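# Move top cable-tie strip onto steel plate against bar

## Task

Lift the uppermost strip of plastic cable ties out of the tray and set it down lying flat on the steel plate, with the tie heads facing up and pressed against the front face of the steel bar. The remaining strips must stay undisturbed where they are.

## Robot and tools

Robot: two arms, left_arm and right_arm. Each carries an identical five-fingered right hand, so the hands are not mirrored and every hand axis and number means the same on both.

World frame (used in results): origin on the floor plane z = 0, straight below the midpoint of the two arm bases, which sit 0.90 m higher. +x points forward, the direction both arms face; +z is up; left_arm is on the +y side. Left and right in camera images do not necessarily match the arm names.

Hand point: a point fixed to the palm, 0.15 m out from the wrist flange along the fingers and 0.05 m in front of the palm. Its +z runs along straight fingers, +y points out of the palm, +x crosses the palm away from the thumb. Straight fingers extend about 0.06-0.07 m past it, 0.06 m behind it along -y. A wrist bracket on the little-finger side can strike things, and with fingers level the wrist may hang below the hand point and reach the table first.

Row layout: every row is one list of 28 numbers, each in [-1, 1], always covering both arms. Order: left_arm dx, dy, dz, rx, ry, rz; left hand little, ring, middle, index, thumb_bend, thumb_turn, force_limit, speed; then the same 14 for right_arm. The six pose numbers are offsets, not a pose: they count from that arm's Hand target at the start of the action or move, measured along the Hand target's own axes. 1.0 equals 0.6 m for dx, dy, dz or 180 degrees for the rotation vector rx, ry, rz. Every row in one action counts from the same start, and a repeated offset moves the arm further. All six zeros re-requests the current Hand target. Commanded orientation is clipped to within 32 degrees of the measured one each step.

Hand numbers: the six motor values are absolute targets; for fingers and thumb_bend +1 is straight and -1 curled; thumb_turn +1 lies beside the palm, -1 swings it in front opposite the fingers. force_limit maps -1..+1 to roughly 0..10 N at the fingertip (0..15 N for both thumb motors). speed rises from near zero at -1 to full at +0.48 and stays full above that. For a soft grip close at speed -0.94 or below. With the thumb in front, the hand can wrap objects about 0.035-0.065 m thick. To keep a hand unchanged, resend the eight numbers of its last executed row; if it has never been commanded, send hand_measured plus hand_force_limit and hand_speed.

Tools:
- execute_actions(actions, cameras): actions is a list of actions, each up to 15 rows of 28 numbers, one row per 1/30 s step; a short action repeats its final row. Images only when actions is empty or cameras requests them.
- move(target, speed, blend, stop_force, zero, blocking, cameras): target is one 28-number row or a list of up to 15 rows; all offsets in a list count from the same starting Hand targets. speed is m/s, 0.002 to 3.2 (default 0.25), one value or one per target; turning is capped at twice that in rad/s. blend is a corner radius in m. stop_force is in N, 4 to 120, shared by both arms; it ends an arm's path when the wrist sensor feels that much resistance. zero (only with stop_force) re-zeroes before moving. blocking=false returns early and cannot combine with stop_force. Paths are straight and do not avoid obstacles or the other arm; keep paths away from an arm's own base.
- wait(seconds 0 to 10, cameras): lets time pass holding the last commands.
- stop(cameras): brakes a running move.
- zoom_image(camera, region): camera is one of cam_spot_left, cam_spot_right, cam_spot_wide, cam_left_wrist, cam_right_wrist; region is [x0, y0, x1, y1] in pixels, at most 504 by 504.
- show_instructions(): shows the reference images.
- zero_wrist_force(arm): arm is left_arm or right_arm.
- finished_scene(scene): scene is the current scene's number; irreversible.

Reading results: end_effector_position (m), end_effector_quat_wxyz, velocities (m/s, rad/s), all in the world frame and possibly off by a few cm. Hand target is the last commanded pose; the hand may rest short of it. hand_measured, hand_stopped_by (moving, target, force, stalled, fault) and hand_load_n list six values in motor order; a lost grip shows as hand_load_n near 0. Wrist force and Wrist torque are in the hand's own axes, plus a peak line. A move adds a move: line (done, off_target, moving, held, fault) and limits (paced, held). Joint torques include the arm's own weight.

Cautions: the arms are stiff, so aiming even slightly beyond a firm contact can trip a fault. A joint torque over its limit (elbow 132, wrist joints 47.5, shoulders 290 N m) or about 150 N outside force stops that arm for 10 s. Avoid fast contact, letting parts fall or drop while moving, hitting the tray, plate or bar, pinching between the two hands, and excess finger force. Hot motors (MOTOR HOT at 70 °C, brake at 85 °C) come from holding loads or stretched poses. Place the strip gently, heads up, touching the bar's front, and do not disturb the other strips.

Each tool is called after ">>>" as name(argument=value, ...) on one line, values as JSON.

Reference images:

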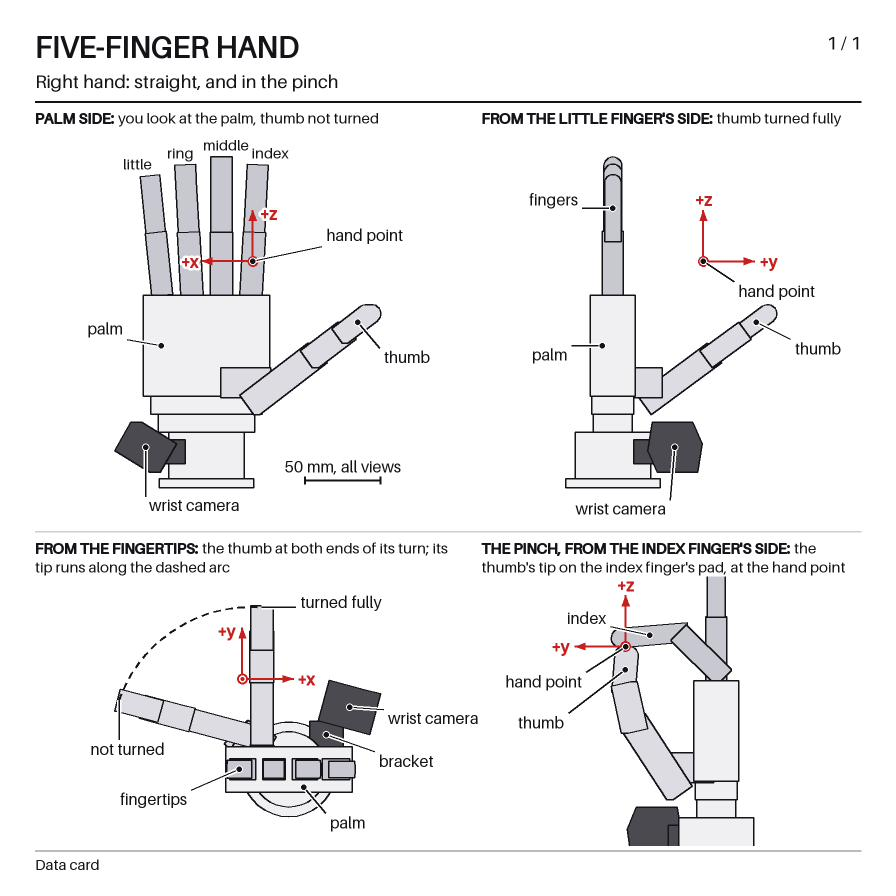

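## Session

>>> execute_actions(actions=[])

Scene clock: 0.00 s.
left_arm: end_effector_position=(+0.4295, +0.6766, +1.1194) hand_measured=(+1.000, +1.000, +1.000, +1.000, +1.000, +1.000) hand_load_n=(+0.0, +0.0, +0.0, +0.0, +0.0, +0.0) hand_stopped_by=(target, target, target, target, target, target) hand_force_limit=0.00 hand_speed=-0.80 end_effector_quat_wxyz=(+0.000, +0.000, +1.000, +0.000) | right_arm: end_effector_position=(+0.4295, -0.4234, +1.1194) hand_measured=(+1.000, +1.000, +1.000, +1.000, +1.000, +1.000) hand_load_n=(+0.0, +0.0, +0.0, +0.0, +0.0, +0.0) hand_stopped_by=(target, target, target, target, target, target) hand_force_limit=0.00 hand_speed=-0.80 end_effector_quat_wxyz=(+0.000, +0.000, +1.000, +0.000)
Joint positions: left_arm=[-0.281 -1.567 2.134 1.004 1.571 -1.851] | right_arm=[-0.28 -1.567 2.134 1.004 1.571 -1.851]
Joint velocities: within noise
Joint torques (N m): no reading
Wrist force (N): no reading
Wrist torque (N m): no reading
Wrist force, peak (N): no reading
Hand target: left_arm +0.4295, +0.6766, +1.1194; +0.000, +0.000, +1.000, +0.000 | right_arm +0.4295, -0.4234, +1.1194; +0.000, +0.000, +1.000, +0.000

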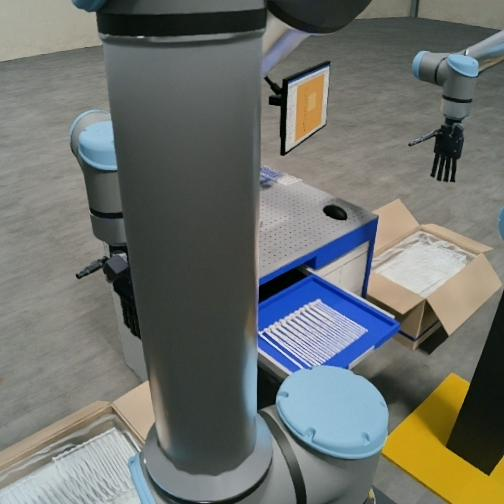

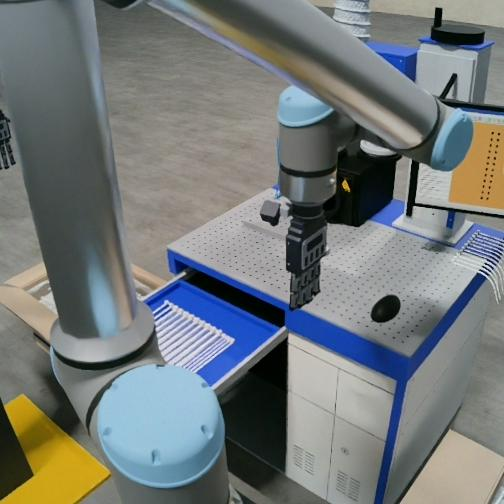

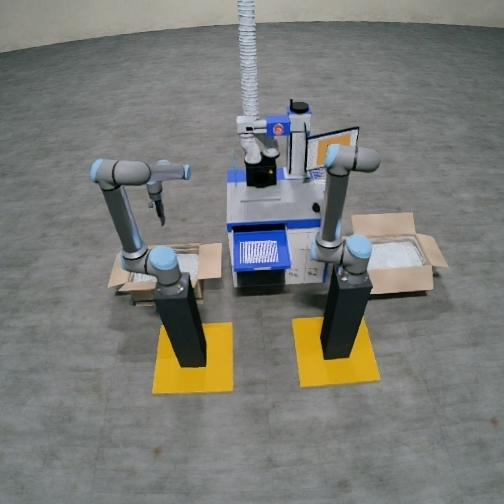

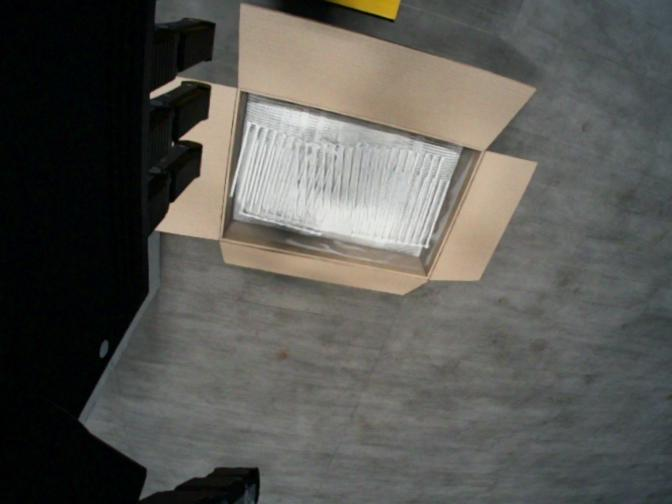

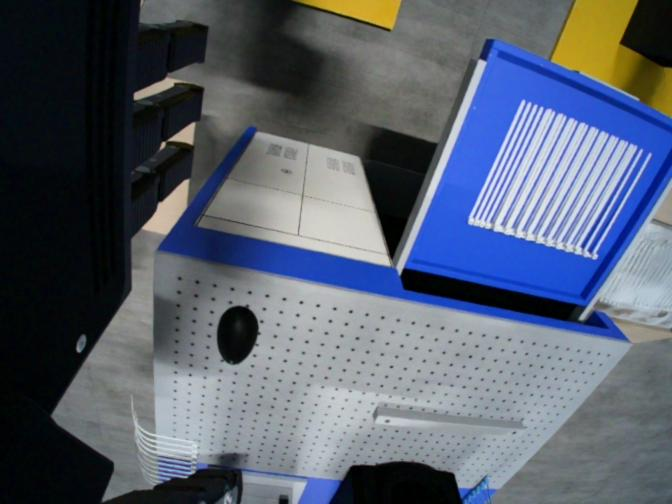

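>>> zoom_image(camera="cam_right_wrist", region=[440, 60, 672, 290])

>>> zoom_image(camera="cam_spot_right", region=[130, 280, 260, 390])

>>> zoom_image(camera="cam_right_wrist", region=[340, 360, 560, 504])

Scaled by 2.172 from the camera's 672x504 image, which has a finer 960x720 frame.

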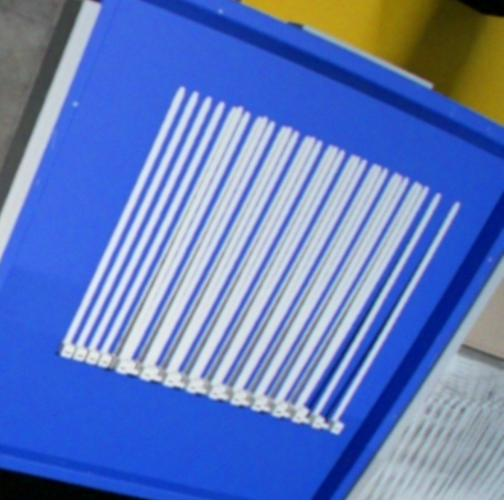

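Scaled by 3.877 from the camera's 504x504 image, which has a finer 720x720 frame.

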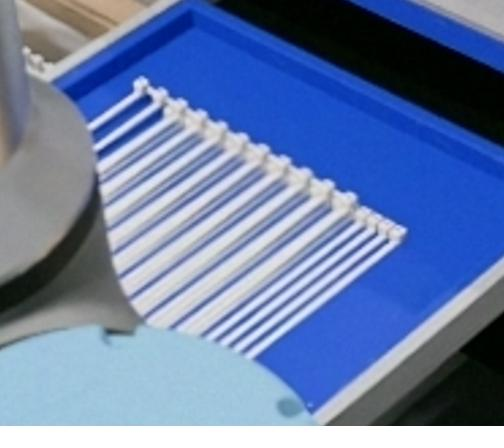

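Scaled by 2.291 from the camera's 672x504 image, which has a finer 960x720 frame.

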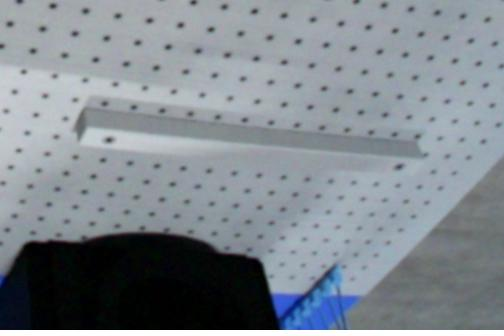

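>>> move(target=[[-0.2258,-0.6277,0.2823,0.2596,-0.2596,0.4496,1,1,1,1,1,1,0,-0.8,-0.2333,0.7333,0.4,0.2597,-0.2597,-0.4497,-1,-1,0,0,0.2,-1,-0.4,-0.3],[-0.2258,-0.6277,0.5323,0.2596,-0.2596,0.4496,1,1,1,1,1,1,0,-0.8,-0.2333,0.7333,0.5667,0.2597,-0.2597,-0.4497,-1,-1,0,0,0.2,-1,-0.4,-0.3]], speed=0.35, blend=[0.05,0], cameras=["cam_left_wrist","cam_right_wrist","cam_spot_left"])

>>> zoom_image(camera="cam_right_wrist", region=[300, 0, 672, 504])

Scene clock: 48.47 s.
left_arm: end_effector_position=(+0.5651, +0.2999, +0.8001) hand_measured=(+1.000, +1.000, +1.000, +1.000, +1.000, +1.000) hand_load_n=(+0.0, +0.0, +0.0, +0.0, +0.0, +0.0) hand_stopped_by=(target, target, target, target, target, target) hand_force_limit=0.00 hand_speed=-0.80 end_effector_quat_wxyz=(+0.354, +0.612, +0.612, -0.354) | right_arm: end_effector_position=(+0.5695, +0.0166, +0.7794) hand_measured=(-1.000, -1.000, +0.000, +0.000, +0.200, -1.000) hand_load_n=(+0.5, +0.0, +0.0, +0.0, +0.0, +0.0) hand_stopped_by=(target, target, target, target, target, target) hand_force_limit=-0.40 hand_speed=-0.30 end_effector_quat_wxyz=(-0.354, +0.612, -0.612, +0.354)
Joint positions: left_arm=[-0.359 -0.801 2.106 -0.281 2.517 -0.644] | right_arm=[0.697 -0.865 1.881 -0.372 2.161 -2.746]
Joint torques (N m): left_arm=[-17.17 -55.13 4.18 1.54 2.51 1.86] | right_arm=[-15.98 -73.24 -27.1 2.43 3.13 -2.6]
Wrist force (N): left_arm=[1.9 0.5 -1.6] | right_arm=[-0.6 1.3 -0.9]
Wrist torque (N m): left_arm=[0.22 -0.13 0.17] | right_arm=[0.15 0.14 0.01]
Wrist force, peak (N): left_arm=[4.8 0.1 0.8] | right_arm=[-0.6 3.2 -0.3]
Hand target: left_arm +0.5650, +0.2999, +0.8000; +0.354, +0.612, +0.612, -0.354 | right_arm +0.5695, +0.0165, +0.7794; -0.354, +0.612, -0.612, +0.354
Off the commanded pose: left_arm 0.000 m, 0 deg | right_arm 0.000 m, 0 deg.
move: done
camera_calibration:
cam_left_wrist: T_world_to_cam=[[0.970849, 0.161324, -0.177274, -0.4546], [0.173136, 0.0394668, 0.984107, -0.900479], [0.165756, -0.986112, 0.0103853, 0.306727], [0, 0, 0, 1]] pos_world=[0.546412, 0.411344, 0.802393]
cam_right_wrist: T_world_to_cam=[[-0.50903, -0.251903, -0.823064, 0.932281], [-0.537054, 0.840208, 0.0749946, 0.237838], [0.672653, 0.480204, -0.562976, 0.160822], [0, 0, 0, 1]] pos_world=[0.494113, -0.0422161, 0.840029]
Images, in order (width x height): cam_spot_left 504x504, cam_left_wrist 672x504, cam_right_wrist 672x504.

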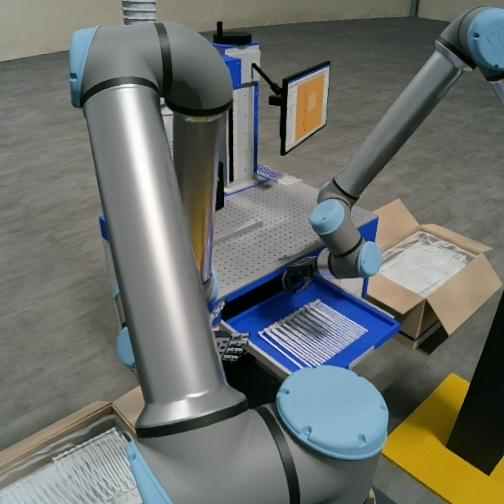

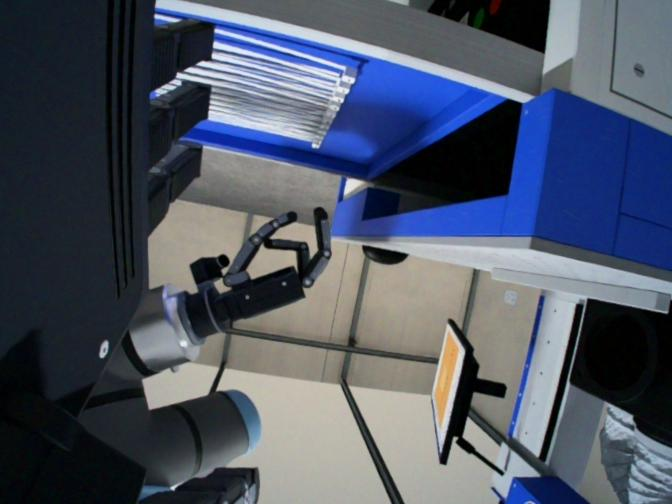

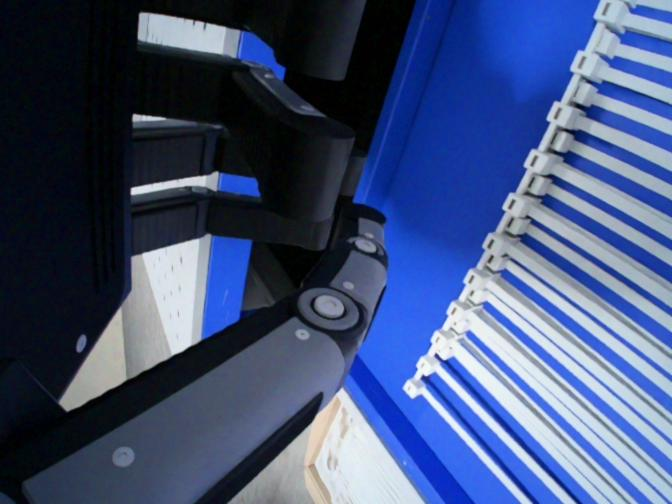

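Scaled by 1.000.

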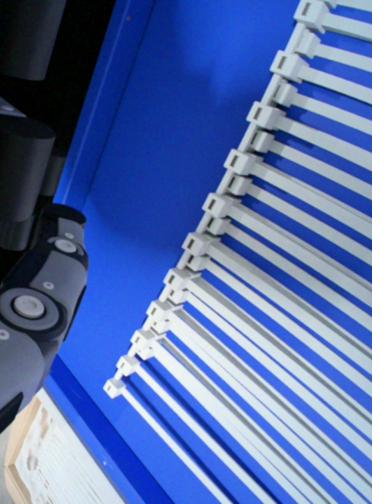

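>>> zoom_image(camera="cam_left_wrist", region=[280, 50, 400, 170])

Scaled by 4.200 from the camera's 672x504 image, which has a finer 960x720 frame.

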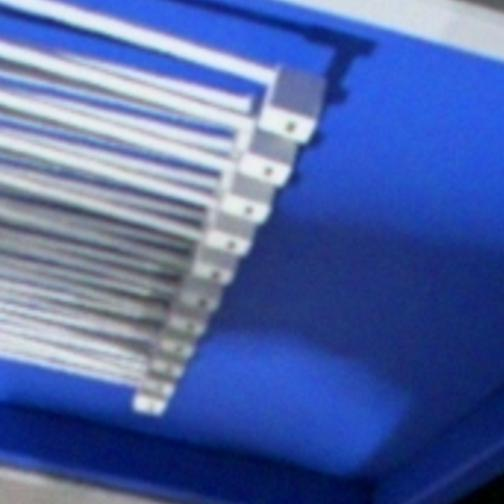

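>>> move(target=[0,0,0,0,0,0,1,1,1,1,1,1,0,-0.8,-0.0265,0.0961,0.0815,0,0,0,-1,-1,0,0,0.2,-1,-0.4,-0.3], speed=0.15, cameras=["cam_left_wrist","cam_right_wrist"])

>>> zoom_image(camera="cam_left_wrist", region=[240, 50, 400, 210])

>>> zoom_image(camera="cam_right_wrist", region=[260, 80, 560, 380])

Scene clock: 95.67 s.
left_arm: end_effector_position=(+0.5650, +0.2999, +0.8000) hand_measured=(+1.000, +1.000, +1.000, +1.000, +1.000, +1.000) hand_load_n=(+0.0, +0.0, +0.0, +0.0, +0.0, +0.0) hand_stopped_by=(target, target, target, target, target, target) hand_force_limit=0.00 hand_speed=-0.80 end_effector_quat_wxyz=(+0.354, +0.612, +0.612, -0.354) | right_arm: end_effector_position=(+0.5831, +0.0325, +0.7050) hand_measured=(-1.000, -1.000, +0.000, +0.000, +0.200, -1.000) hand_load_n=(+0.0, +0.0, +0.0, +0.0, +0.0, +0.0) hand_stopped_by=(target, target, target, target, target, target) hand_force_limit=-0.40 hand_speed=-0.30 end_effector_quat_wxyz=(-0.354, +0.612, -0.612, +0.354)
Joint positions: left_arm=[-0.359 -0.801 2.107 -0.281 2.517 -0.643] | right_arm=[0.703 -0.736 1.823 -0.44 2.165 -2.742]
Joint torques (N m): left_arm=[-18.29 -54.37 4.66 -0.11 4 2.77] | right_arm=[5.02 -80.4 -10.52 4.45 1.29 0.4]
Wrist force (N): left_arm=[1.5 0.7 -1.6] | right_arm=[-0.8 1.3 -1.0]
Wrist torque (N m): left_arm=[0.23 -0.06 0.16] | right_arm=[0.15 0.17 -0.02]
Wrist force, peak (N): left_arm=[2.6 0.3 -1.9] | right_arm=[-0.9 2.8 -0.2]
Hand target: left_arm +0.5650, +0.2999, +0.8000; +0.354, +0.612, +0.612, -0.354 | right_arm +0.5830, +0.0324, +0.7050; -0.354, +0.612, -0.612, +0.354
Off the commanded pose: left_arm 0.000 m, 0 deg | right_arm 0.000 m, 0 deg.
move: done
camera_calibration:
cam_left_wrist: T_world_to_cam=[[0.970884, 0.161132, -0.177257, -0.454474], [0.173127, 0.0394302, 0.98411, -0.900345], [0.165561, -0.986145, 0.0103857, 0.306865], [0, 0, 0, 1]] pos_world=[0.546311, 0.411344, 0.802293]
cam_right_wrist: T_world_to_cam=[[-0.50894, -0.251839, -0.823139, 0.881987], [-0.537022, 0.84023, 0.074969, 0.237366], [0.672746, 0.480199, -0.56287, 0.102025], [0, 0, 0, 1]] pos_world=[0.507713, -0.0263162, 0.765629]
Images, in order (width x height): cam_left_wrist 672x504, cam_right_wrist 672x504.

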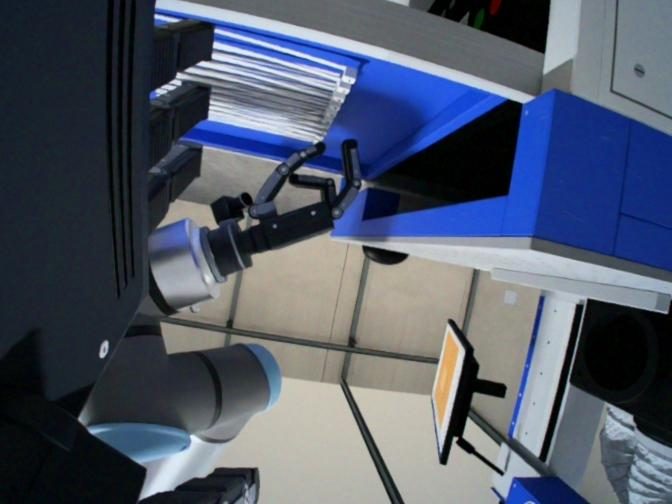

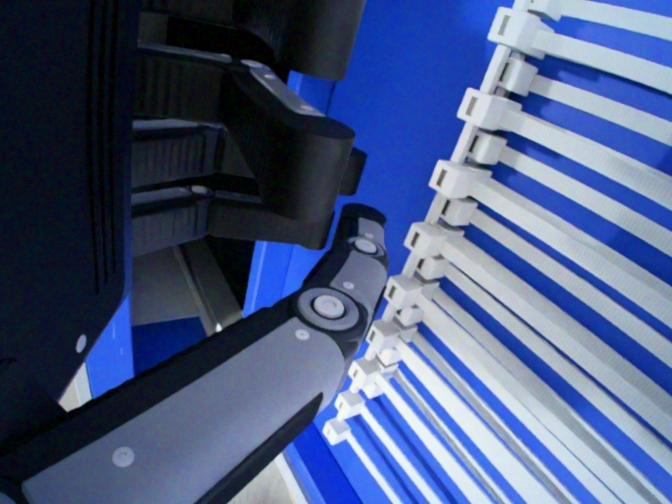

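Scaled by 3.150 from the camera's 672x504 image, which has a finer 960x720 frame.

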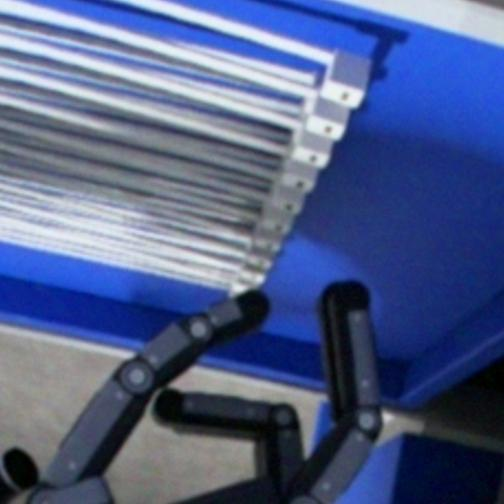

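Scaled by 1.680 from the camera's 672x504 image, which has a finer 960x720 frame.

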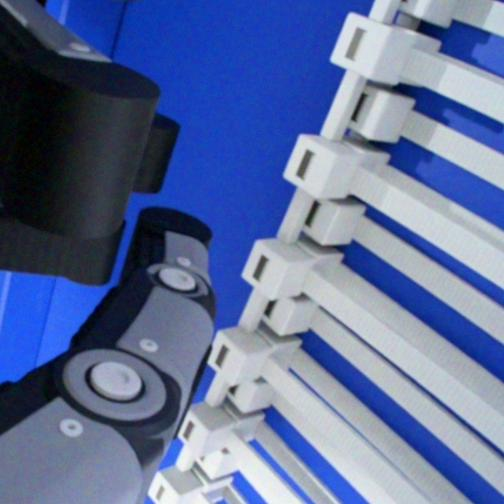

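>>> move(target=[[0,0,0,0,0,0,1,1,1,1,1,1,0,-0.8,0.0023,0.0033,-0.0058,0,0,0,-1,-1,0,0,0.2,-1,-0.4,-0.3],[0,0,0,0,0,0,1,1,1,1,1,1,0,-0.8,0.0023,0.0443,0.0179,0,0,0,-1,-1,0,0,0.2,-1,-0.4,-0.3]], speed=0.03, stop_force=8, cameras=["cam_left_wrist","cam_right_wrist"])

>>> zoom_image(camera="cam_left_wrist", region=[260, 60, 380, 180])

>>> zoom_image(camera="cam_right_wrist", region=[260, 80, 560, 380])

Scene clock: 155.93 s.
left_arm: end_effector_position=(+0.5650, +0.2999, +0.8000) hand_measured=(+1.000, +1.000, +1.000, +1.000, +1.000, +1.000) hand_load_n=(+0.0, +0.0, +0.0, +0.0, +0.0, +0.0) hand_stopped_by=(target, target, target, target, target, target) hand_force_limit=0.00 hand_speed=-0.80 end_effector_quat_wxyz=(+0.354, +0.612, +0.612, -0.354) | right_arm: end_effector_position=(+0.5790, +0.0311, +0.6810) hand_measured=(-1.000, -1.000, +0.000, +0.000, +0.198, -1.000) hand_load_n=(+0.0, +0.5, +0.0, +0.0, -4.0, -0.5) hand_stopped_by=(target, target, target, target, target, target) hand_force_limit=-0.40 hand_speed=-0.30 end_effector_quat_wxyz=(-0.354, +0.612, -0.612, +0.354)
Joint positions: left_arm=[-0.359 -0.801 2.107 -0.281 2.517 -0.643] | right_arm=[0.705 -0.703 1.823 -0.472 2.167 -2.74]
Joint torques (N m): left_arm=[-17.76 -52.99 5.14 0.29 4.1 1.99] | right_arm=[-6.38 -96.48 -6.81 5.07 -1.17 -0.63]
Wrist force (N): left_arm=[2.1 0.0 -1.6] | right_arm=[-0.4 -5.0 -5.0]
Wrist torque (N m): left_arm=[0.13 -0.16 0.16] | right_arm=[0.08 0.16 -0.04]
Wrist force, peak (N): left_arm=[2.5 0.1 -1.7] | right_arm=[-0.5 -10.7 -15.9]
Hand target: left_arm +0.5650, +0.2999, +0.8000; +0.354, +0.612, +0.612, -0.354 | right_arm +0.5790, +0.0311, +0.6810; -0.354, +0.612, -0.612, +0.354 (not the last commanded pose)
Off the commanded pose: left_arm 0.000 m, 0 deg | right_arm 0.004 m, 0 deg.
move: contact (right_arm); path passed 1 of 2 targets
camera_calibration:
cam_left_wrist: T_world_to_cam=[[0.970884, 0.161132, -0.177257, -0.454474], [0.173127, 0.0394302, 0.98411, -0.900345], [0.165561, -0.986145, 0.0103857, 0.306865], [0, 0, 0, 1]] pos_world=[0.546311, 0.411344, 0.802293]
cam_right_wrist: T_world_to_cam=[[-0.509056, -0.251986, -0.823022, 0.859678], [-0.537076, 0.840198, 0.0749472, 0.23819], [0.672616, 0.480177, -0.563043, 0.0920836], [0, 0, 0, 1]] pos_world=[0.503613, -0.0277159, 0.741529]
Images, in order (width x height): cam_left_wrist 672x504, cam_right_wrist 672x504.

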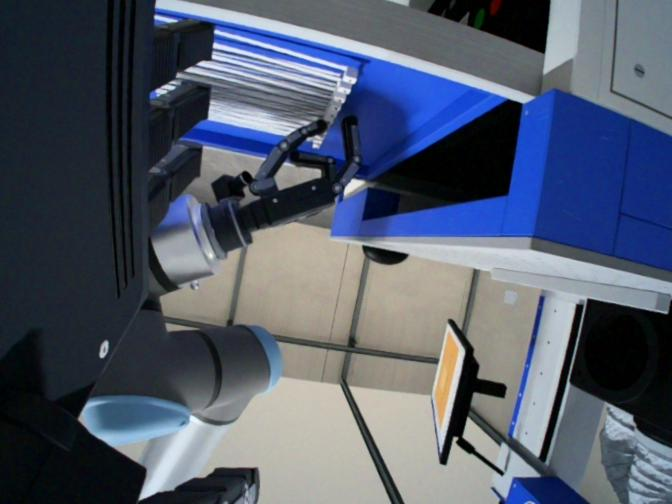

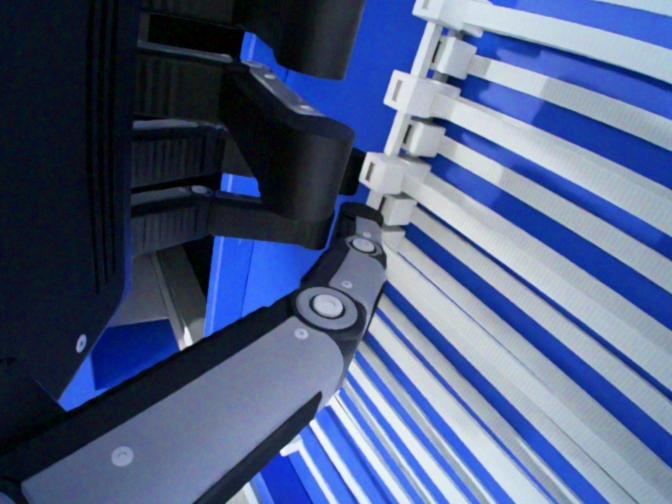

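Scaled by 4.200 from the camera's 672x504 image, which has a finer 960x720 frame.

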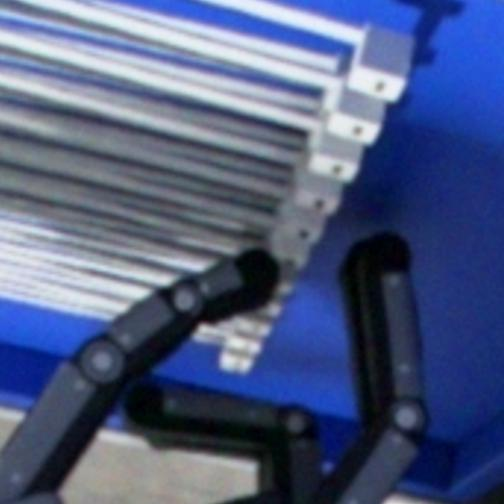

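Scaled by 1.680 from the camera's 672x504 image, which has a finer 960x720 frame.

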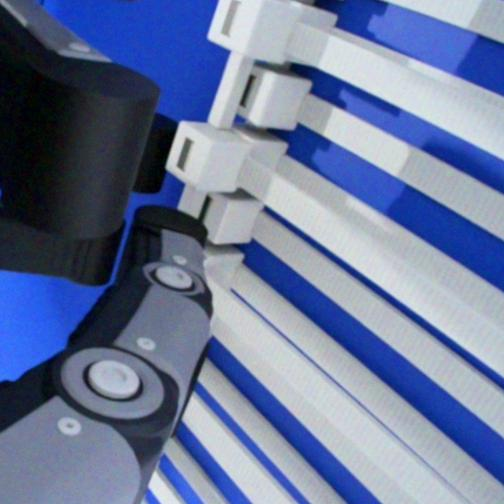

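>>> move(target=[[0,0,0,0,0,0,1,1,1,1,1,1,0,-0.8,0,-0.00866,-0.005,0,0,0,-1,-1,0,0,0.2,-1,-0.4,-0.3],[0,0,0,0,0,0,1,1,1,1,1,1,0,-0.8,-0.0025,-0.0053,-0.0108,0,0,0,-1,-1,0,0,0.2,-1,-0.4,-0.3]], speed=0.03)

>>> move(target=[0,0,0,0,0,0,1,1,1,1,1,1,0,-0.8,0,0.0159,0.0092,0,0,0,-1,-1,0,0,0.2,-1,-0.4,-0.3], speed=0.03, stop_force=8, cameras=["cam_left_wrist","cam_right_wrist"])

>>> zoom_image(camera="cam_left_wrist", region=[260, 60, 380, 180])

Scene clock: 179.50 s.
left_arm: end_effector_position=(+0.5650, +0.2999, +0.8000) hand_measured=(+1.000, +1.000, +1.000, +1.000, +1.000, +1.000) hand_load_n=(+0.0, +0.0, +0.0, +0.0, +0.0, +0.0) hand_stopped_by=(target, target, target, target, target, target) hand_force_limit=0.00 hand_speed=-0.80 end_effector_quat_wxyz=(+0.354, +0.612, +0.612, -0.354) | right_arm: end_effector_position=(+0.5748, +0.0326, +0.6869) hand_measured=(-1.000, -1.000, +0.000, +0.000, +0.200, -1.000) hand_load_n=(+0.0, +0.0, +0.0, +0.0, +0.0, +0.0) hand_stopped_by=(target, target, target, target, target, target) hand_force_limit=-0.40 hand_speed=-0.30 end_effector_quat_wxyz=(-0.354, +0.612, -0.612, +0.354)
Joint positions: left_arm=[-0.359 -0.801 2.107 -0.281 2.517 -0.643] | right_arm=[0.711 -0.712 1.827 -0.464 2.172 -2.735]
Joint torques (N m): left_arm=[-18.71 -53.54 4.77 -0.12 4.33 1.75] | right_arm=[-15.41 -100.19 -19.14 3.49 -1.31 -1.47]
Wrist force (N): left_arm=[1.9 0.2 -1.9] | right_arm=[-0.4 1.3 -1.1]
Wrist torque (N m): left_arm=[0.18 -0.12 0.17] | right_arm=[0.15 0.11 0.02]
Wrist force, peak (N): left_arm=[2.1 0.7 -2.2] | right_arm=[-0.5 -5.1 -5.1]
Hand target: left_arm +0.5650, +0.2999, +0.8000; +0.354, +0.612, +0.612, -0.354 | right_arm +0.5750, +0.0326, +0.6870; -0.354, +0.612, -0.612, +0.354
Off the commanded pose: left_arm 0.000 m, 0 deg | right_arm 0.000 m, 0 deg.
move: done

Scene clock: 180.60 s.
left_arm: end_effector_position=(+0.5650, +0.2999, +0.8000) hand_measured=(+1.000, +1.000, +1.000, +1.000, +1.000, +1.000) hand_load_n=(+0.0, +0.0, +0.0, +0.0, +0.0, -0.5) hand_stopped_by=(target, target, target, target, target, target) hand_force_limit=0.00 hand_speed=-0.80 end_effector_quat_wxyz=(+0.354, +0.612, +0.612, -0.354) | right_arm: end_effector_position=(+0.5751, +0.0326, +0.6758) hand_measured=(-1.000, -1.000, +0.000, +0.000, +0.200, -1.000) hand_load_n=(+0.0, +0.0, -1.5, +0.0, +0.0, +0.0) hand_stopped_by=(target, target, target, target, target, target) hand_force_limit=-0.40 hand_speed=-0.30 end_effector_quat_wxyz=(-0.354, +0.612, -0.612, +0.354)
Joint positions: left_arm=[-0.359 -0.801 2.107 -0.281 2.517 -0.643] | right_arm=[0.711 -0.695 1.822 -0.477 2.171 -2.736]
Joint torques (N m): left_arm=[-16.73 -52.37 5.03 -0.21 4.05 1.61] | right_arm=[-11.91 -68.27 -22.05 -0.81 -1.68 -2.43]
Wrist force (N): left_arm=[1.7 0.4 -1.4] | right_arm=[1.2 -7.0 -5.7]
Wrist torque (N m): left_arm=[0.17 -0.10 0.16] | right_arm=[0.28 0.27 -0.16]
Wrist force, peak (N): left_arm=[2.1 0.5 -2.0] | right_arm=[1.1 -7.2 -5.8]
Hand target: left_arm +0.5650, +0.2999, +0.8000; +0.354, +0.612, +0.612, -0.354 | right_arm +0.5750, +0.0326, +0.6758; -0.354, +0.612, -0.612, +0.354
Off the commanded pose: left_arm 0.000 m, 0 deg | right_arm 0.000 m, 0 deg.
move: contact (right_arm)
camera_calibration:
cam_left_wrist: T_world_to_cam=[[0.970884, 0.161132, -0.177257, -0.454474], [0.173127, 0.0394302, 0.98411, -0.900345], [0.165561, -0.986145, 0.0103857, 0.306865], [0, 0, 0, 1]] pos_world=[0.546311, 0.411344, 0.802293]
cam_right_wrist: T_world_to_cam=[[-0.508966, -0.251922, -0.823097, 0.853803], [-0.537044, 0.84022, 0.0749217, 0.235228], [0.672708, 0.480172, -0.562937, 0.0909343], [0, 0, 0, 1]] pos_world=[0.499713, -0.0262161, 0.736329]
Images, in order (width x height): cam_left_wrist 672x504, cam_right_wrist 672x504.

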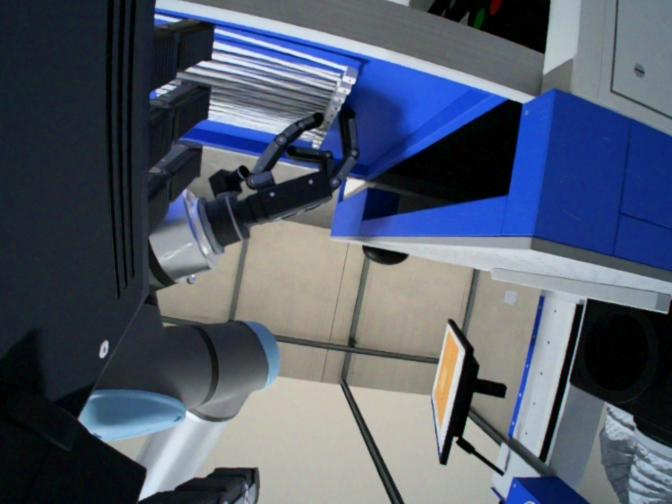

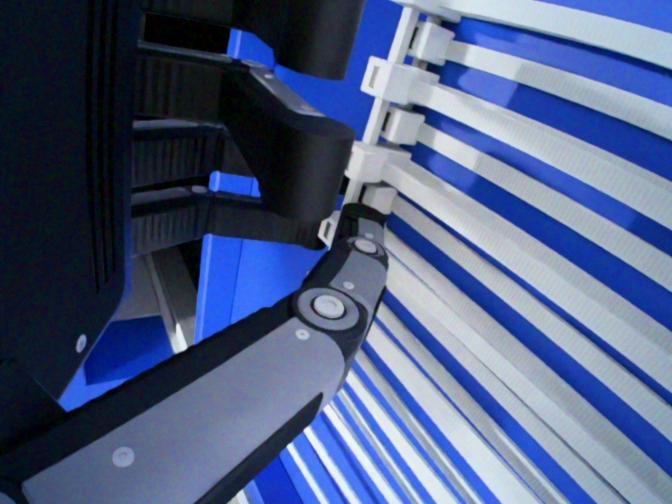

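Scaled by 4.200 from the camera's 672x504 image, which has a finer 960x720 frame.

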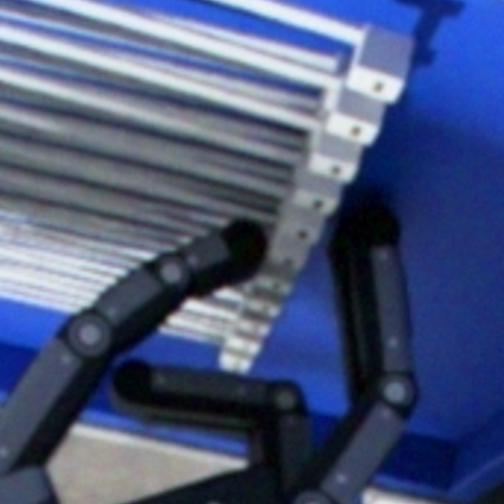

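>>> execute_actions(actions=[[[0,0,0,0,0,0,1,1,1,1,1,1,0,-0.8,0,-0.0022,-0.00125,0,0,0,-1,-1,0,0,0.2,-1,-0.4,-0.3]],[[0,0,0,0,0,0,1,1,1,1,1,1,0,-0.8,0,0,0,0,0,0,-1,-1,-0.6,-0.6,0.2,-1,-0.4,-0.85]],[[0,0,0,0,0,0,1,1,1,1,1,1,0,-0.8,0,0,0,0,0,0,-1,-1,-0.6,-0.6,0.2,-1,-0.4,-0.85]],[[0,0,0,0,0,0,1,1,1,1,1,1,0,-0.8,0,0,0,0,0,0,-1,-1,-0.6,-0.6,0.2,-1,-0.4,-0.85]]], cameras=["cam_left_wrist","cam_right_wrist"])

>>> zoom_image(camera="cam_left_wrist", region=[260, 60, 380, 180])

Scene clock: 196.77 s.
left_arm: end_effector_position=(+0.5650, +0.2999, +0.8000) hand_measured=(+1.000, +1.000, +1.000, +1.000, +1.000, +1.000) hand_load_n=(+0.0, +0.0, +0.0, +0.0, +0.0, +0.0) hand_stopped_by=(target, target, target, target, target, target) hand_force_limit=0.00 hand_speed=-0.80 end_effector_quat_wxyz=(+0.354, +0.612, +0.612, -0.354) | right_arm: end_effector_position=(+0.5751, +0.0326, +0.6773) hand_measured=(-1.000, -1.000, -0.108, -0.138, +0.200, -1.000) hand_load_n=(+0.0, +0.5, +3.0, +1.5, +2.0, -1.0) hand_stopped_by=(target, target, force, force, target, target) hand_force_limit=-0.40 hand_speed=-0.85 end_effector_quat_wxyz=(-0.354, +0.612, -0.612, +0.354)
Joint positions: left_arm=[-0.359 -0.801 2.107 -0.281 2.517 -0.643] | right_arm=[0.711 -0.697 1.823 -0.475 2.171 -2.736]
Joint torques (N m): left_arm=[-15.79 -52.71 4.36 0.15 3.96 0.86] | right_arm=[-2.76 -62.67 -26.75 -2.89 -1.06 -2.33]
Wrist force (N): left_arm=[1.9 0.1 -1.5] | right_arm=[-0.2 1.2 -1.3]
Wrist torque (N m): left_arm=[0.15 -0.12 0.16] | right_arm=[0.14 0.11 0.03]
Wrist force, peak (N): left_arm=[2.2 0.5 -2.0] | right_arm=[1.0 -7.2 -6.2]
Hand target: left_arm +0.5650, +0.2999, +0.8000; +0.354, +0.612, +0.612, -0.354 | right_arm +0.5751, +0.0326, +0.6773; -0.354, +0.612, -0.612, +0.354
Off the commanded pose: left_arm 0.000 m, 0 deg | right_arm 0.000 m, 0 deg.
camera_calibration:
cam_left_wrist: T_world_to_cam=[[0.970884, 0.161132, -0.177257, -0.454474], [0.173127, 0.0394302, 0.98411, -0.900345], [0.165561, -0.986145, 0.0103857, 0.306865], [0, 0, 0, 1]] pos_world=[0.546311, 0.411344, 0.802293]
cam_right_wrist: T_world_to_cam=[[-0.508966, -0.251922, -0.823097, 0.854987], [-0.537044, 0.84022, 0.0749217, 0.235062], [0.672708, 0.480172, -0.562937, 0.091846], [0, 0, 0, 1]] pos_world=[0.499613, -0.0262161, 0.737829]
Images, in order (width x height): cam_left_wrist 672x504, cam_right_wrist 672x504.

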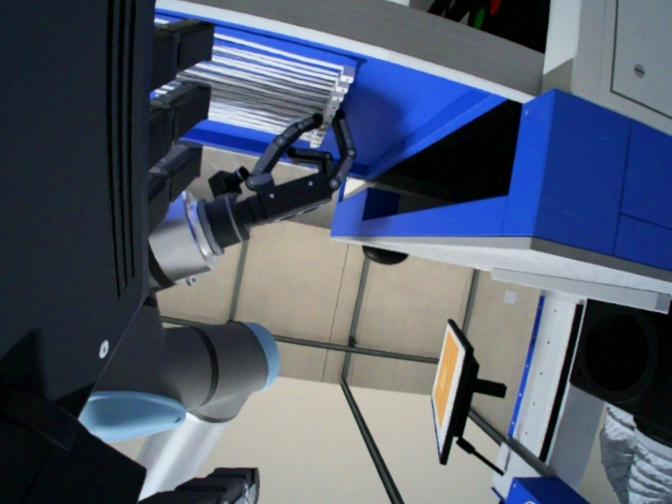

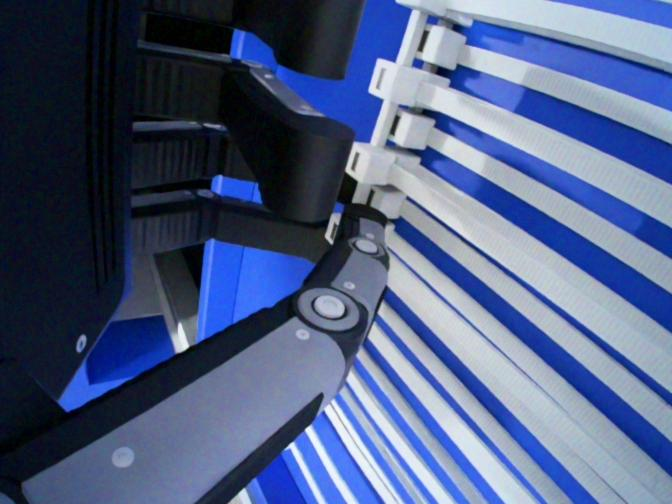

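Scaled by 4.200 from the camera's 672x504 image, which has a finer 960x720 frame.

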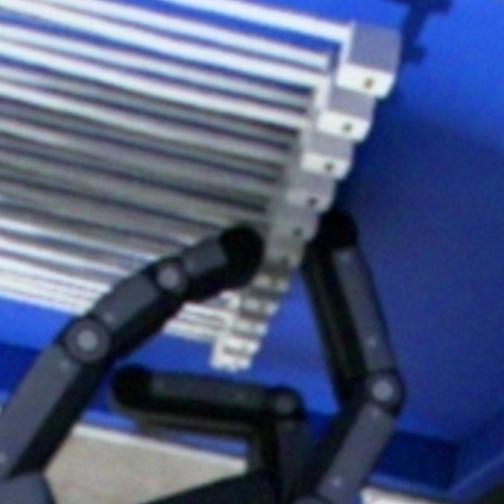

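>>> move(target=[0,0,0,0,0,0,1,1,1,1,1,1,0,-0.8,0,-0.0289,-0.0167,0,0,0,-1,-1,-0.6,-0.6,0.2,-1,-0.4,-0.85], speed=0.03, cameras=["cam_left_wrist","cam_right_wrist","cam_spot_left"])

>>> zoom_image(camera="cam_left_wrist", region=[240, 40, 380, 180])

>>> zoom_image(camera="cam_right_wrist", region=[300, 0, 672, 504])

Scene clock: 205.90 s.
left_arm: end_effector_position=(+0.5650, +0.2999, +0.8000) hand_measured=(+1.000, +1.000, +1.000, +1.000, +1.000, +1.000) hand_load_n=(+0.0, +0.0, +0.0, +0.0, +0.0, +0.0) hand_stopped_by=(target, target, target, target, target, target) hand_force_limit=0.00 hand_speed=-0.80 end_effector_quat_wxyz=(+0.354, +0.612, +0.612, -0.354) | right_arm: end_effector_position=(+0.5750, +0.0326, +0.6975) hand_measured=(-1.000, -1.000, -0.108, -0.138, +0.200, -1.000) hand_load_n=(+0.0, +0.0, +2.0, +1.5, +2.0, +0.0) hand_stopped_by=(target, target, force, force, target, target) hand_force_limit=-0.40 hand_speed=-0.85 end_effector_quat_wxyz=(-0.354, +0.612, -0.612, +0.354)
Joint positions: left_arm=[-0.359 -0.801 2.107 -0.281 2.517 -0.643] | right_arm=[0.711 -0.728 1.83 -0.451 2.171 -2.736]
Joint torques (N m): left_arm=[-16.45 -53.55 4.74 -0.03 3.86 0.45] | right_arm=[4.47 -61.26 -15.49 -1.88 1.27 -1.56]
Wrist force (N): left_arm=[1.9 0.3 -1.6] | right_arm=[-0.3 1.7 -0.9]
Wrist torque (N m): left_arm=[0.18 -0.12 0.16] | right_arm=[0.19 0.09 0.04]
Wrist force, peak (N): left_arm=[2.2 0.7 -1.8] | right_arm=[0.3 0.8 -2.2]
Hand target: left_arm +0.5650, +0.2999, +0.8000; +0.354, +0.612, +0.612, -0.354 | right_arm +0.5750, +0.0326, +0.6973; -0.354, +0.612, -0.612, +0.354
Off the commanded pose: left_arm 0.000 m, 0 deg | right_arm 0.000 m, 0 deg.
move: done
camera_calibration:
cam_left_wrist: T_world_to_cam=[[0.970884, 0.161132, -0.177257, -0.454474], [0.173127, 0.0394302, 0.98411, -0.900345], [0.165561, -0.986145, 0.0103857, 0.306865], [0, 0, 0, 1]] pos_world=[0.546311, 0.411344, 0.802293]
cam_right_wrist: T_world_to_cam=[[-0.509056, -0.251986, -0.823022, 0.871682], [-0.537076, 0.840198, 0.0749472, 0.233537], [0.672616, 0.480177, -0.563043, 0.1034], [0, 0, 0, 1]] pos_world=[0.499613, -0.0262159, 0.758129]
Images, in order (width x height): cam_spot_left 504x504, cam_left_wrist 672x504, cam_right_wrist 672x504.

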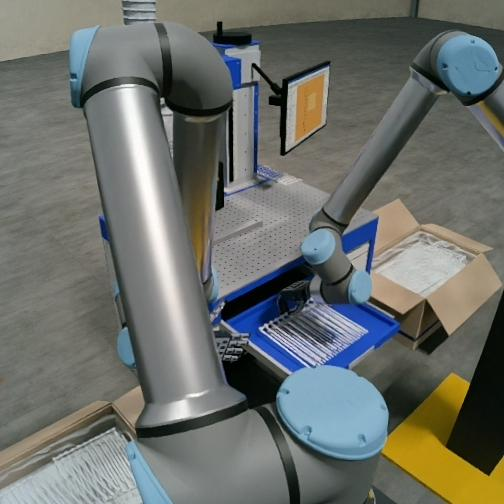

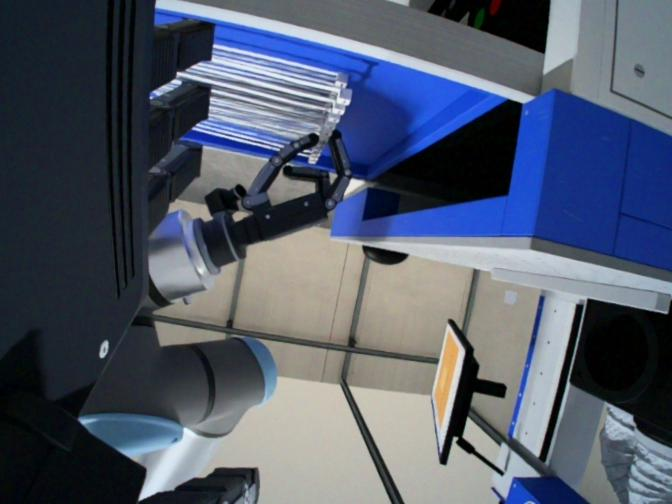

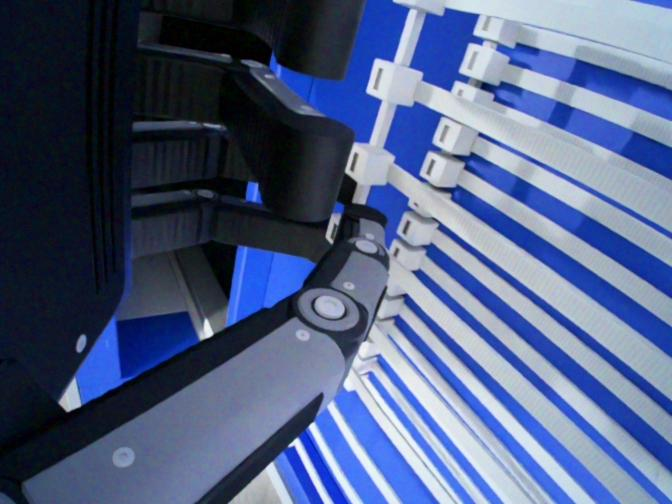

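Scaled by 3.600 from the camera's 672x504 image, which has a finer 960x720 frame.

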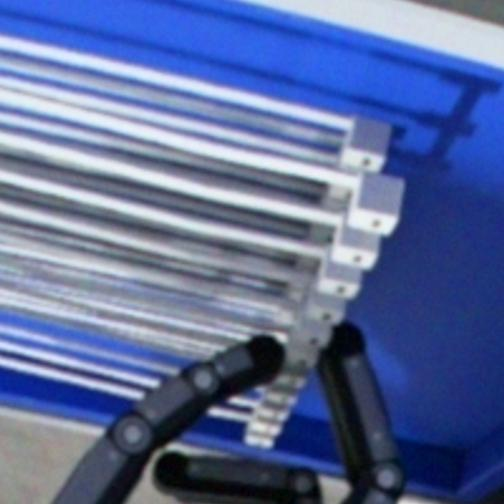

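Scaled by 1.000.

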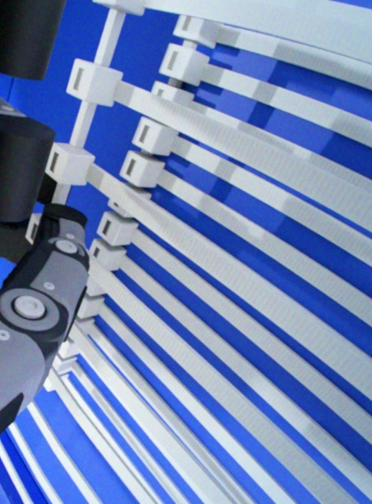

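>>> move(target=[[-0.2165,0,-0.125,0,0,0,1,1,1,1,1,1,0,-0.8,0,-0.3031,-0.175,0,0,0,-1,-1,-0.6,-0.6,0.2,-1,-0.4,-0.85],[-0.2248,0.4917,-0.1106,0,0,0,1,1,1,1,1,1,0,-0.8,0.146,-0.4902,0.15,0,0,0,-1,-1,-0.6,-0.6,0.2,-1,-0.4,-0.85],[-0.1527,0.4917,-0.0689,0,0,0,1,1,1,1,1,1,0,-0.8,0.146,-0.4902,0.15,0,0,0,-1,-1,-0.6,-0.6,0.2,-1,-0.4,-0.85]], speed=[0.12,0.2,0.15], blend=[0.03,0.01,0], cameras=["all"])

>>> zoom_image(camera="cam_left_wrist", region=[200, 40, 560, 280])

>>> zoom_image(camera="cam_spot_right", region=[180, 170, 360, 290])

Scene clock: 226.93 s.
left_arm: end_effector_position=(+0.8600, +0.2900, +0.9000) hand_measured=(+1.000, +1.000, +1.000, +1.000, +1.000, +1.000) hand_load_n=(+0.0, +0.0, +0.0, +0.0, +0.0, +0.0) hand_stopped_by=(target, target, target, target, target, target) hand_force_limit=0.00 hand_speed=-0.80 end_effector_quat_wxyz=(+0.354, +0.612, +0.612, -0.354) | right_arm: end_effector_position=(+0.8000, -0.0549, +0.9072) hand_measured=(-1.000, -1.000, -0.108, -0.138, +0.200, -1.000) hand_load_n=(+0.0, +0.0, +2.0, +1.5, +2.0, +0.5) hand_stopped_by=(target, target, force, force, target, target) hand_force_limit=-0.40 hand_speed=-0.85 end_effector_quat_wxyz=(-0.354, +0.612, -0.612, +0.354)
Joint positions: left_arm=[-0.236 -0.655 1.436 0.405 2.572 -0.448] | right_arm=[0.428 -0.922 1.638 -0.151 1.938 -2.918]
Joint torques (N m): left_arm=[-19.79 -103.24 -37.85 6.25 -1.52 -2.3] | right_arm=[15.65 -102.36 -26.19 -3.53 2.99 2.69]
Wrist force (N): left_arm=[1.7 0.0 -1.3] | right_arm=[-0.6 1.9 -0.8]
Wrist torque (N m): left_arm=[0.14 -0.09 0.11] | right_arm=[0.22 0.16 0.10]
Wrist force, peak (N): left_arm=[3.5 0.0 -0.8] | right_arm=[-0.1 2.9 0.1]
Hand target: left_arm +0.8600, +0.2899, +0.9000; +0.354, +0.612, +0.612, -0.354 | right_arm +0.8000, -0.0549, +0.9072; -0.354, +0.612, -0.612, +0.354
Off the commanded pose: left_arm 0.000 m, 0 deg | right_arm 0.000 m, 0 deg.
move: done
camera_calibration:
cam_left_wrist: T_world_to_cam=[[0.970865, 0.161128, -0.177367, -0.72143], [0.173236, 0.0394477, 0.98409, -1.04952], [0.165561, -0.986145, 0.0103851, 0.247125], [0, 0, 0, 1]] pos_world=[0.841311, 0.401344, 0.902293]
cam_right_wrist: T_world_to_cam=[[-0.508995, -0.251879, -0.823093, 1.13671], [-0.537018, 0.840234, 0.0749638, 0.412133], [0.672708, 0.480171, -0.562938, 0.111921], [0, 0, 0, 1]] pos_world=[0.724613, -0.113716, 0.967729]

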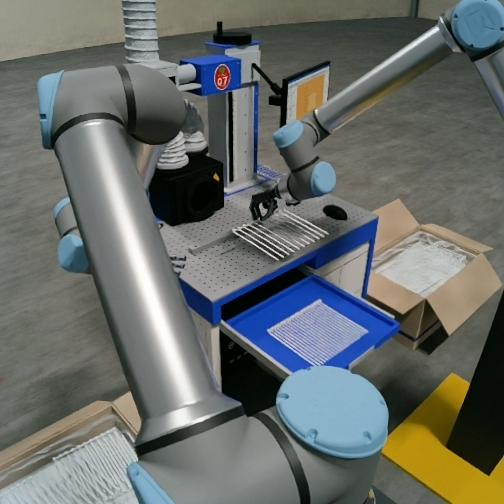

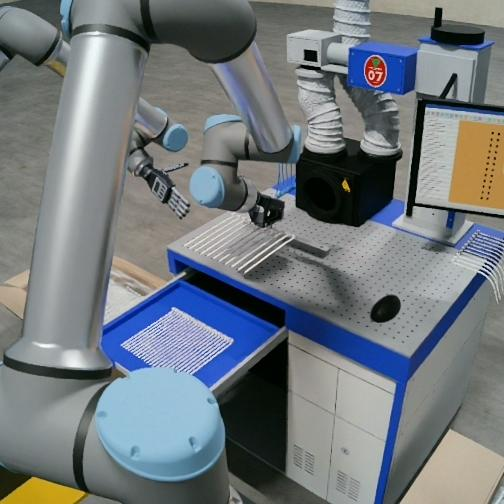

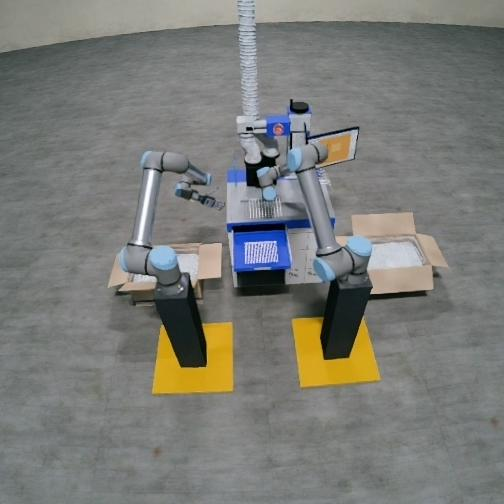

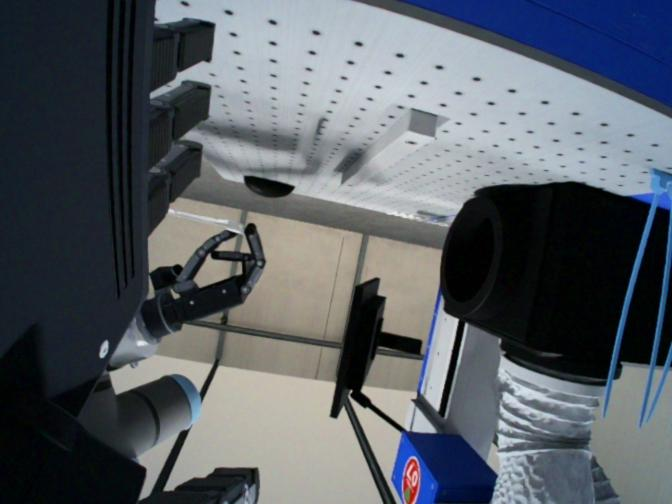

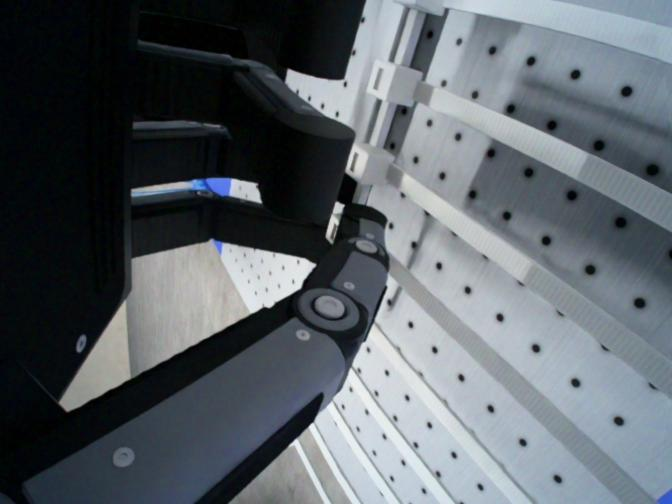

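Scaled by 1.400 from the camera's 672x504 image, which has a finer 960x720 frame.

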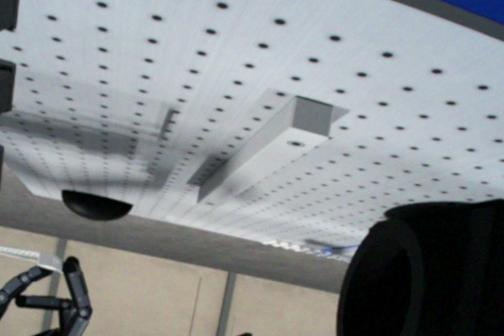

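Scaled by 2.800 from the camera's 504x504 image, which has a finer 720x720 frame.

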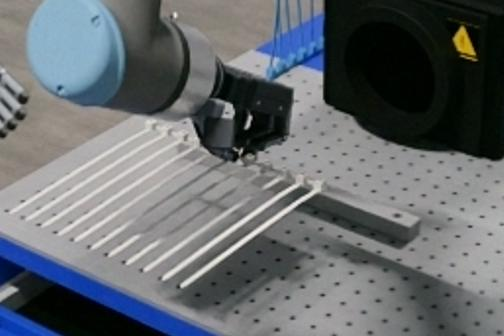

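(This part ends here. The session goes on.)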